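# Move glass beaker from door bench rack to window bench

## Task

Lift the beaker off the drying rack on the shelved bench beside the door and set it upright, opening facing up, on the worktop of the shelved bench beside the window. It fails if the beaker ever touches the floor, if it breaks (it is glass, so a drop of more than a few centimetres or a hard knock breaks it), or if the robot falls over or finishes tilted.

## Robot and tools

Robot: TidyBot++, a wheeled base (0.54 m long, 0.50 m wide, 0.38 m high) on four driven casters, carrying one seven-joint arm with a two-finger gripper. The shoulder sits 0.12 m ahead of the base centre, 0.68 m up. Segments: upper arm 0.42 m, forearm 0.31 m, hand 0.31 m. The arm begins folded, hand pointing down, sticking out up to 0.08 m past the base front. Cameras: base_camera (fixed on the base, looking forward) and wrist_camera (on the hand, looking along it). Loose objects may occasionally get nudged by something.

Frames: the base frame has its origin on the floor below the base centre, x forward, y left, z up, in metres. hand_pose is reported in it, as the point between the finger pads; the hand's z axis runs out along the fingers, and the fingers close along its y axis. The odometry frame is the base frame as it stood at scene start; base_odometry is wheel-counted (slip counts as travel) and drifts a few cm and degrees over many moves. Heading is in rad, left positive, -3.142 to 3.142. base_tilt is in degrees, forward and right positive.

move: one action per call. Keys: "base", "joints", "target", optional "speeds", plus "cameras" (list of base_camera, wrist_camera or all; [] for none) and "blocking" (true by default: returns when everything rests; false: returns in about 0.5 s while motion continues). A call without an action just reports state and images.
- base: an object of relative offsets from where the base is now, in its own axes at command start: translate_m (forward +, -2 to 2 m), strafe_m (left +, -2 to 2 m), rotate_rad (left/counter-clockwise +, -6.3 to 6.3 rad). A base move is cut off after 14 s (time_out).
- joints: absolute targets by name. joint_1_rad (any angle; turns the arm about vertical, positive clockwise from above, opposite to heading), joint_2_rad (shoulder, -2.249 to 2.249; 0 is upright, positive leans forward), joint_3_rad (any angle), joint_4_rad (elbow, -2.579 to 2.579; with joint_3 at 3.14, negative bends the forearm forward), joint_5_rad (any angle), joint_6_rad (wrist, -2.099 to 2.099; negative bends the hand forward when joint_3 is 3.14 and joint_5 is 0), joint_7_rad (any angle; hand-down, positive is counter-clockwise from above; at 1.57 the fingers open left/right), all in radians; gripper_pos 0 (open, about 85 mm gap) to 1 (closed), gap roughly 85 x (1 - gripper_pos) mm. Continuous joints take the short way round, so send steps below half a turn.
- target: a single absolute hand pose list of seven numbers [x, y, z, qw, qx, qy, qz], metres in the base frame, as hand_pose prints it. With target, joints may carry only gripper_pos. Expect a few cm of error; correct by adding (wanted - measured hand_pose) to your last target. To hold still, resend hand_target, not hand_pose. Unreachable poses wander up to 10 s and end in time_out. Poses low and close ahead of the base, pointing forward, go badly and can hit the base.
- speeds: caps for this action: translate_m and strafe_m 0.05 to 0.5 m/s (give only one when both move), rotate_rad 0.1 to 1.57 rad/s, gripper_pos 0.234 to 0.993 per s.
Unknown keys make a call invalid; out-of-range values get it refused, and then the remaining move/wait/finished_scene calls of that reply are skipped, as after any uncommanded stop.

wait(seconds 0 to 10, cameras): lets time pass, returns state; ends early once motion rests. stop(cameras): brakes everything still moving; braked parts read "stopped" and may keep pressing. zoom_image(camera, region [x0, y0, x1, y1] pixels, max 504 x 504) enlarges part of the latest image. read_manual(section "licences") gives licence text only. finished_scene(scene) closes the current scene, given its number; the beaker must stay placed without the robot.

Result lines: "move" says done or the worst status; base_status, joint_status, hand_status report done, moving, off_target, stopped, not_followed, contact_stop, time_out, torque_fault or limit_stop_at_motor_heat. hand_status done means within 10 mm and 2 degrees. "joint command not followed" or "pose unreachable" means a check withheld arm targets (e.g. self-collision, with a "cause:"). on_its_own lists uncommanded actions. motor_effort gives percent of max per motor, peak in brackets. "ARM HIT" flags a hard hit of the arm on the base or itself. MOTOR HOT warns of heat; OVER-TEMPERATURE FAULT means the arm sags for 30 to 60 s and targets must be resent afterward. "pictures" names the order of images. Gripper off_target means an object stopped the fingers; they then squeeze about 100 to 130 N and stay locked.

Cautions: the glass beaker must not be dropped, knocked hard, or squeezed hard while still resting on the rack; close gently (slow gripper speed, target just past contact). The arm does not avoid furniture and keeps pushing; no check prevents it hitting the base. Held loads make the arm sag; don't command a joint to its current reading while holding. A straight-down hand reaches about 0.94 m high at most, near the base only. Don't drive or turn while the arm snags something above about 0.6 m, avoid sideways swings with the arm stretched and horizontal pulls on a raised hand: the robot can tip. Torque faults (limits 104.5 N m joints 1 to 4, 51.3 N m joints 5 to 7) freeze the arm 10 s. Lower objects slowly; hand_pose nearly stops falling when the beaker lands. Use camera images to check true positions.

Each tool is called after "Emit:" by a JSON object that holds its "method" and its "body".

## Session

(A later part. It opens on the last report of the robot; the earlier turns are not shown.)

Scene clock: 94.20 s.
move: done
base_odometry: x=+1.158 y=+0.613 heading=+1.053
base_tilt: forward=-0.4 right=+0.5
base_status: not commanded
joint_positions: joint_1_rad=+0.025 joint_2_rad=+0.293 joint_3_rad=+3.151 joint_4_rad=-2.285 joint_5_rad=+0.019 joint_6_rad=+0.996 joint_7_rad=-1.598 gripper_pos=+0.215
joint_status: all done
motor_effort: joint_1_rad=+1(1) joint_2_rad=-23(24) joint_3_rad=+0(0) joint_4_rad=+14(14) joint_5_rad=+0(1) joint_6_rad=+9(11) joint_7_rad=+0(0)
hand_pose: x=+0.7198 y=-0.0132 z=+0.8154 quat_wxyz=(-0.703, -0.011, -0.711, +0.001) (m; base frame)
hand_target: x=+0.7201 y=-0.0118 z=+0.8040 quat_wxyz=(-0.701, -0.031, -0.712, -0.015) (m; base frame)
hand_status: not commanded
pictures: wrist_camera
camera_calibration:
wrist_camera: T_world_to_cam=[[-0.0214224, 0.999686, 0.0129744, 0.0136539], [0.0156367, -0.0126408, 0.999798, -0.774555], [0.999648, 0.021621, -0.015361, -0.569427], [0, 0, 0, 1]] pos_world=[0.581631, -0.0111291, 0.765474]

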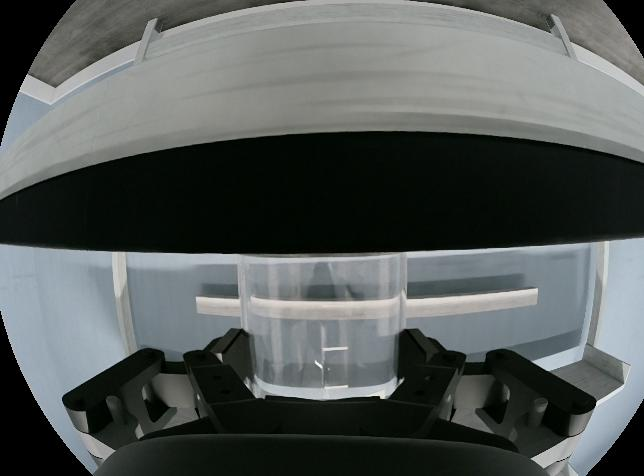

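Emit:
{"method": "move", "body": {"joints": {"joint_2_rad":0.33,"joint_4_rad":-2.303,"joint_6_rad":1.04}, "cameras": []}}

Emit:
{"method": "move", "body": {"joints": {"joint_2_rad":0.34,"joint_4_rad":-2.308,"joint_6_rad":1.05}, "cameras": []}}

Emit:
{"method": "move", "body": {"joints": {"joint_2_rad":0.355,"joint_4_rad":-2.315,"joint_6_rad":1.055}, "cameras": ["wrist_camera"]}}

Scene clock: 95.00 s.
move: done
base_odometry: x=+1.158 y=+0.613 heading=+1.053
base_tilt: forward=-0.4 right=+0.5
base_status: not commanded
joint_positions: joint_1_rad=+0.025 joint_2_rad=+0.298 joint_3_rad=+3.151 joint_4_rad=-2.288 joint_5_rad=+0.019 joint_6_rad=+1.010 joint_7_rad=-1.598 gripper_pos=+0.215
joint_status: all done
motor_effort: joint_1_rad=+0(1) joint_2_rad=-23(23) joint_3_rad=-1(1) joint_4_rad=+13(14) joint_5_rad=+0(1) joint_6_rad=+9(9) joint_7_rad=+0(0)
hand_pose: x=+0.7197 y=-0.0131 z=+0.8152 quat_wxyz=(-0.705, -0.011, -0.709, +0.001) (m; base frame)
hand_target: x=+0.7197 y=-0.0118 z=+0.7983 quat_wxyz=(-0.699, -0.031, -0.714, -0.015) (m; base frame)
hand_status: not commanded
pictures: none
No camera images: "cameras" was empty.

Scene clock: 95.50 s.
move: done
base_odometry: x=+1.158 y=+0.613 heading=+1.053
base_tilt: forward=-0.4 right=+0.5
base_status: not commanded
joint_positions: joint_1_rad=+0.025 joint_2_rad=+0.304 joint_3_rad=+3.151 joint_4_rad=-2.290 joint_5_rad=+0.019 joint_6_rad=+1.025 joint_7_rad=-1.598 gripper_pos=+0.215
joint_status: all done
motor_effort: joint_1_rad=+0(0) joint_2_rad=-22(23) joint_3_rad=+0(1) joint_4_rad=+12(13) joint_5_rad=+0(1) joint_6_rad=+8(9) joint_7_rad=+0(0)
hand_pose: x=+0.7199 y=-0.0130 z=+0.8151 quat_wxyz=(-0.707, -0.011, -0.707, +0.001) (m; base frame)
hand_target: x=+0.7195 y=-0.0118 z=+0.7931 quat_wxyz=(-0.697, -0.031, -0.716, -0.015) (m; base frame)
hand_status: not commanded
pictures: none
No camera images: "cameras" was empty.

Scene clock: 96.03 s.
move: done
base_odometry: x=+1.158 y=+0.613 heading=+1.053
base_tilt: forward=-0.4 right=+0.5
base_status: not commanded
joint_positions: joint_1_rad=+0.025 joint_2_rad=+0.311 joint_3_rad=+3.151 joint_4_rad=-2.291 joint_5_rad=+0.019 joint_6_rad=+1.038 joint_7_rad=-1.598 gripper_pos=+0.215
joint_status: all done
motor_effort: joint_1_rad=+0(0) joint_2_rad=-20(22) joint_3_rad=+0(1) joint_4_rad=+11(12) joint_5_rad=+0(1) joint_6_rad=+7(8) joint_7_rad=+0(0)
hand_pose: x=+0.7205 y=-0.0130 z=+0.8149 quat_wxyz=(-0.710, -0.011, -0.705, +0.001) (m; base frame)
hand_target: x=+0.7191 y=-0.0117 z=+0.7825 quat_wxyz=(-0.691, -0.032, -0.722, -0.014) (m; base frame)
hand_status: not commanded
pictures: wrist_camera
camera_calibration:
wrist_camera: T_world_to_cam=[[-0.0221733, 0.999676, 0.0125243, 0.0144269], [-0.00243142, -0.0125812, 0.999918, -0.761186], [0.999751, 0.022141, 0.0027096, -0.584946], [0, 0, 0, 1]] pos_world=[0.58327, -0.0110476, 0.762528]

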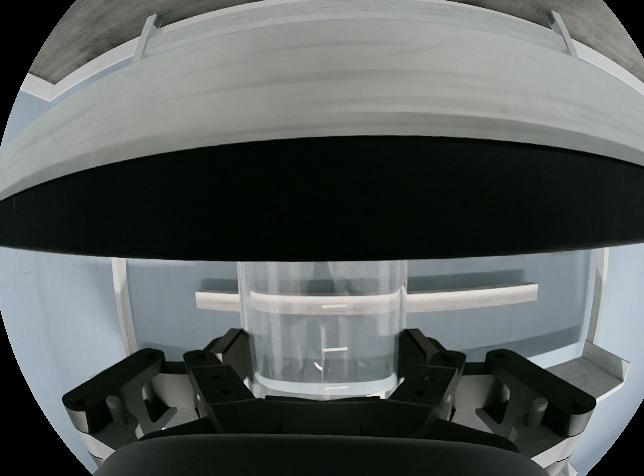

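Emit:
{"method": "move", "body": {"joints": {"joint_2_rad":0.32,"joint_4_rad":-2.295,"joint_6_rad":1.01}, "cameras": ["wrist_camera"]}}

Emit:
{"method": "move", "body": {"joints": {"gripper_pos":0.12}, "speeds": {"gripper_pos":0.234}, "cameras": ["wrist_camera"]}}

Scene clock: 98.10 s.
move: done
base_odometry: x=+1.158 y=+0.613 heading=+1.053
base_tilt: forward=-0.4 right=+0.5
base_status: not commanded
joint_positions: joint_1_rad=+0.025 joint_2_rad=+0.309 joint_3_rad=+3.151 joint_4_rad=-2.290 joint_5_rad=+0.019 joint_6_rad=+1.033 joint_7_rad=-1.598 gripper_pos=+0.215
joint_status: all done
motor_effort: joint_1_rad=+1(1) joint_2_rad=-20(22) joint_3_rad=+0(0) joint_4_rad=+11(12) joint_5_rad=+0(1) joint_6_rad=+7(8) joint_7_rad=+0(0)
hand_pose: x=+0.7206 y=-0.0130 z=+0.8150 quat_wxyz=(-0.709, -0.011, -0.705, +0.001) (m; base frame)
hand_target: x=+0.7205 y=-0.0118 z=+0.7988 quat_wxyz=(-0.695, -0.032, -0.718, -0.015) (m; base frame)
hand_status: not commanded
pictures: wrist_camera
camera_calibration:
wrist_camera: T_world_to_cam=[[-0.0220961, 0.999677, 0.0125593, 0.0143669], [-0.000657696, -0.0125769, 0.999921, -0.762566], [0.999756, 0.0220861, 0.000935384, -0.583635], [0, 0, 0, 1]] pos_world=[0.583308, -0.0110628, 0.762871]

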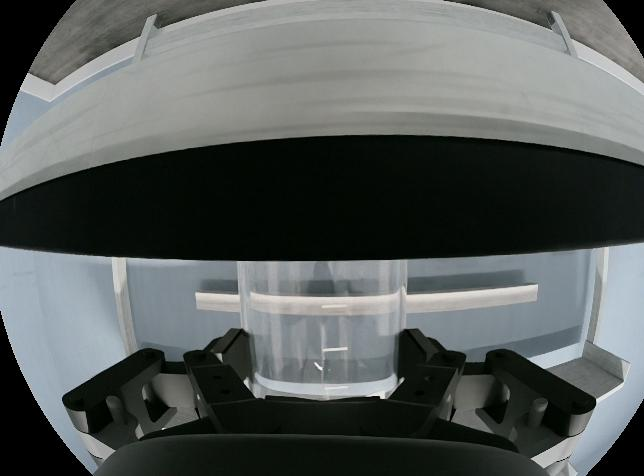

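Scene clock: 98.97 s.
move: done
base_odometry: x=+1.158 y=+0.613 heading=+1.053
base_tilt: forward=-0.4 right=+0.5
base_status: not commanded
joint_positions: joint_1_rad=+0.025 joint_2_rad=+0.309 joint_3_rad=+3.151 joint_4_rad=-2.290 joint_5_rad=+0.019 joint_6_rad=+1.033 joint_7_rad=-1.599 gripper_pos=+0.120
joint_status: all done
motor_effort: joint_1_rad=+0(1) joint_2_rad=-23(23) joint_3_rad=+0(1) joint_4_rad=+13(13) joint_5_rad=+0(1) joint_6_rad=+9(9) joint_7_rad=+0(1)
hand_pose: x=+0.7204 y=-0.0130 z=+0.8147 quat_wxyz=(-0.709, -0.011, -0.705, +0.000) (m; base frame)
hand_target: x=+0.7205 y=-0.0118 z=+0.7988 quat_wxyz=(-0.695, -0.032, -0.718, -0.015) (m; base frame)
hand_status: not commanded
pictures: wrist_camera
camera_calibration:
wrist_camera: T_world_to_cam=[[-0.0220892, 0.999666, 0.0134499, 0.0136309], [0.0000332319, -0.0134525, 0.99991, -0.762732], [0.999756, 0.0220877, 0.000263933, -0.582899], [0, 0, 0, 1]] pos_world=[0.583083, -0.0110121, 0.762634]

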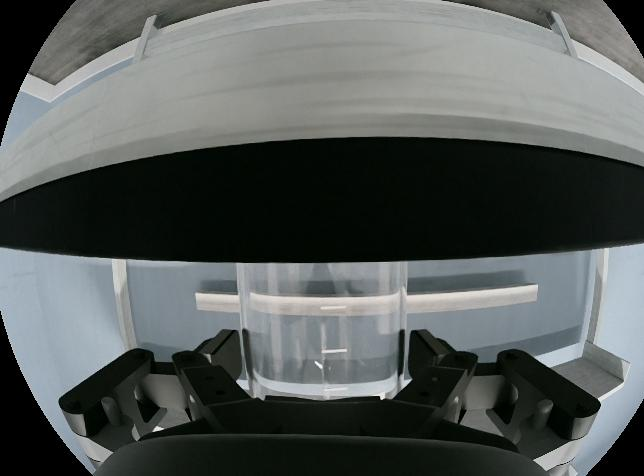

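Emit:
{"method": "move", "body": {"joints": {"gripper_pos":0.0}, "cameras": []}}

Emit:
{"method": "move", "body": {"base": {"translate_m":-0.22}, "speeds": {"translate_m":0.15}, "cameras": ["wrist_camera"]}}

Scene clock: 99.70 s.
move: done
base_odometry: x=+1.158 y=+0.613 heading=+1.053
base_tilt: forward=-0.4 right=+0.5
base_status: not commanded
joint_positions: joint_1_rad=+0.025 joint_2_rad=+0.309 joint_3_rad=+3.151 joint_4_rad=-2.290 joint_5_rad=+0.019 joint_6_rad=+1.033 joint_7_rad=-1.599 gripper_pos=+0.000
joint_status: all done
motor_effort: joint_1_rad=+0(1) joint_2_rad=-23(23) joint_3_rad=+1(1) joint_4_rad=+13(13) joint_5_rad=+0(1) joint_6_rad=+9(9) joint_7_rad=+0(0)
hand_pose: x=+0.7204 y=-0.0130 z=+0.8147 quat_wxyz=(-0.709, -0.011, -0.705, +0.000) (m; base frame)
hand_target: x=+0.7205 y=-0.0118 z=+0.7988 quat_wxyz=(-0.695, -0.032, -0.718, -0.015) (m; base frame)
hand_status: not commanded
pictures: none
No camera images: "cameras" was empty.

Scene clock: 101.77 s.
move: done
base_odometry: x=+1.049 y=+0.422 heading=+1.053
base_tilt: forward=-0.4 right=+0.5
base_status: done
joint_positions: joint_1_rad=+0.024 joint_2_rad=+0.309 joint_3_rad=+3.151 joint_4_rad=-2.290 joint_5_rad=+0.019 joint_6_rad=+1.033 joint_7_rad=-1.599 gripper_pos=+0.000
joint_status: not commanded
motor_effort: joint_1_rad=+0(1) joint_2_rad=-23(25) joint_3_rad=+0(1) joint_4_rad=+13(14) joint_5_rad=+0(1) joint_6_rad=+8(9) joint_7_rad=+0(1)
hand_pose: x=+0.7204 y=-0.0129 z=+0.8145 quat_wxyz=(-0.709, -0.011, -0.706, +0.000) (m; base frame)
hand_target: x=+0.7205 y=-0.0118 z=+0.7988 quat_wxyz=(-0.695, -0.032, -0.718, -0.015) (m; base frame)
hand_status: not commanded
pictures: wrist_camera
camera_calibration:
wrist_camera: T_world_to_cam=[[-0.0222306, 0.999662, 0.0134688, 0.013632], [0.000417072, -0.0134628, 0.999909, -0.762793], [0.999753, 0.0222342, -0.000117644, -0.582591], [0, 0, 0, 1]] pos_world=[0.583068, -0.0109433, 0.762472]

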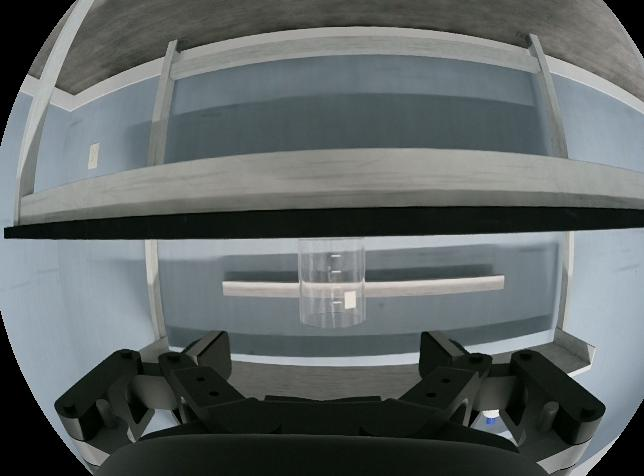

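Emit:
{"method": "finished_scene", "body": {"scene": 1}}

The scene is finished: the task was done.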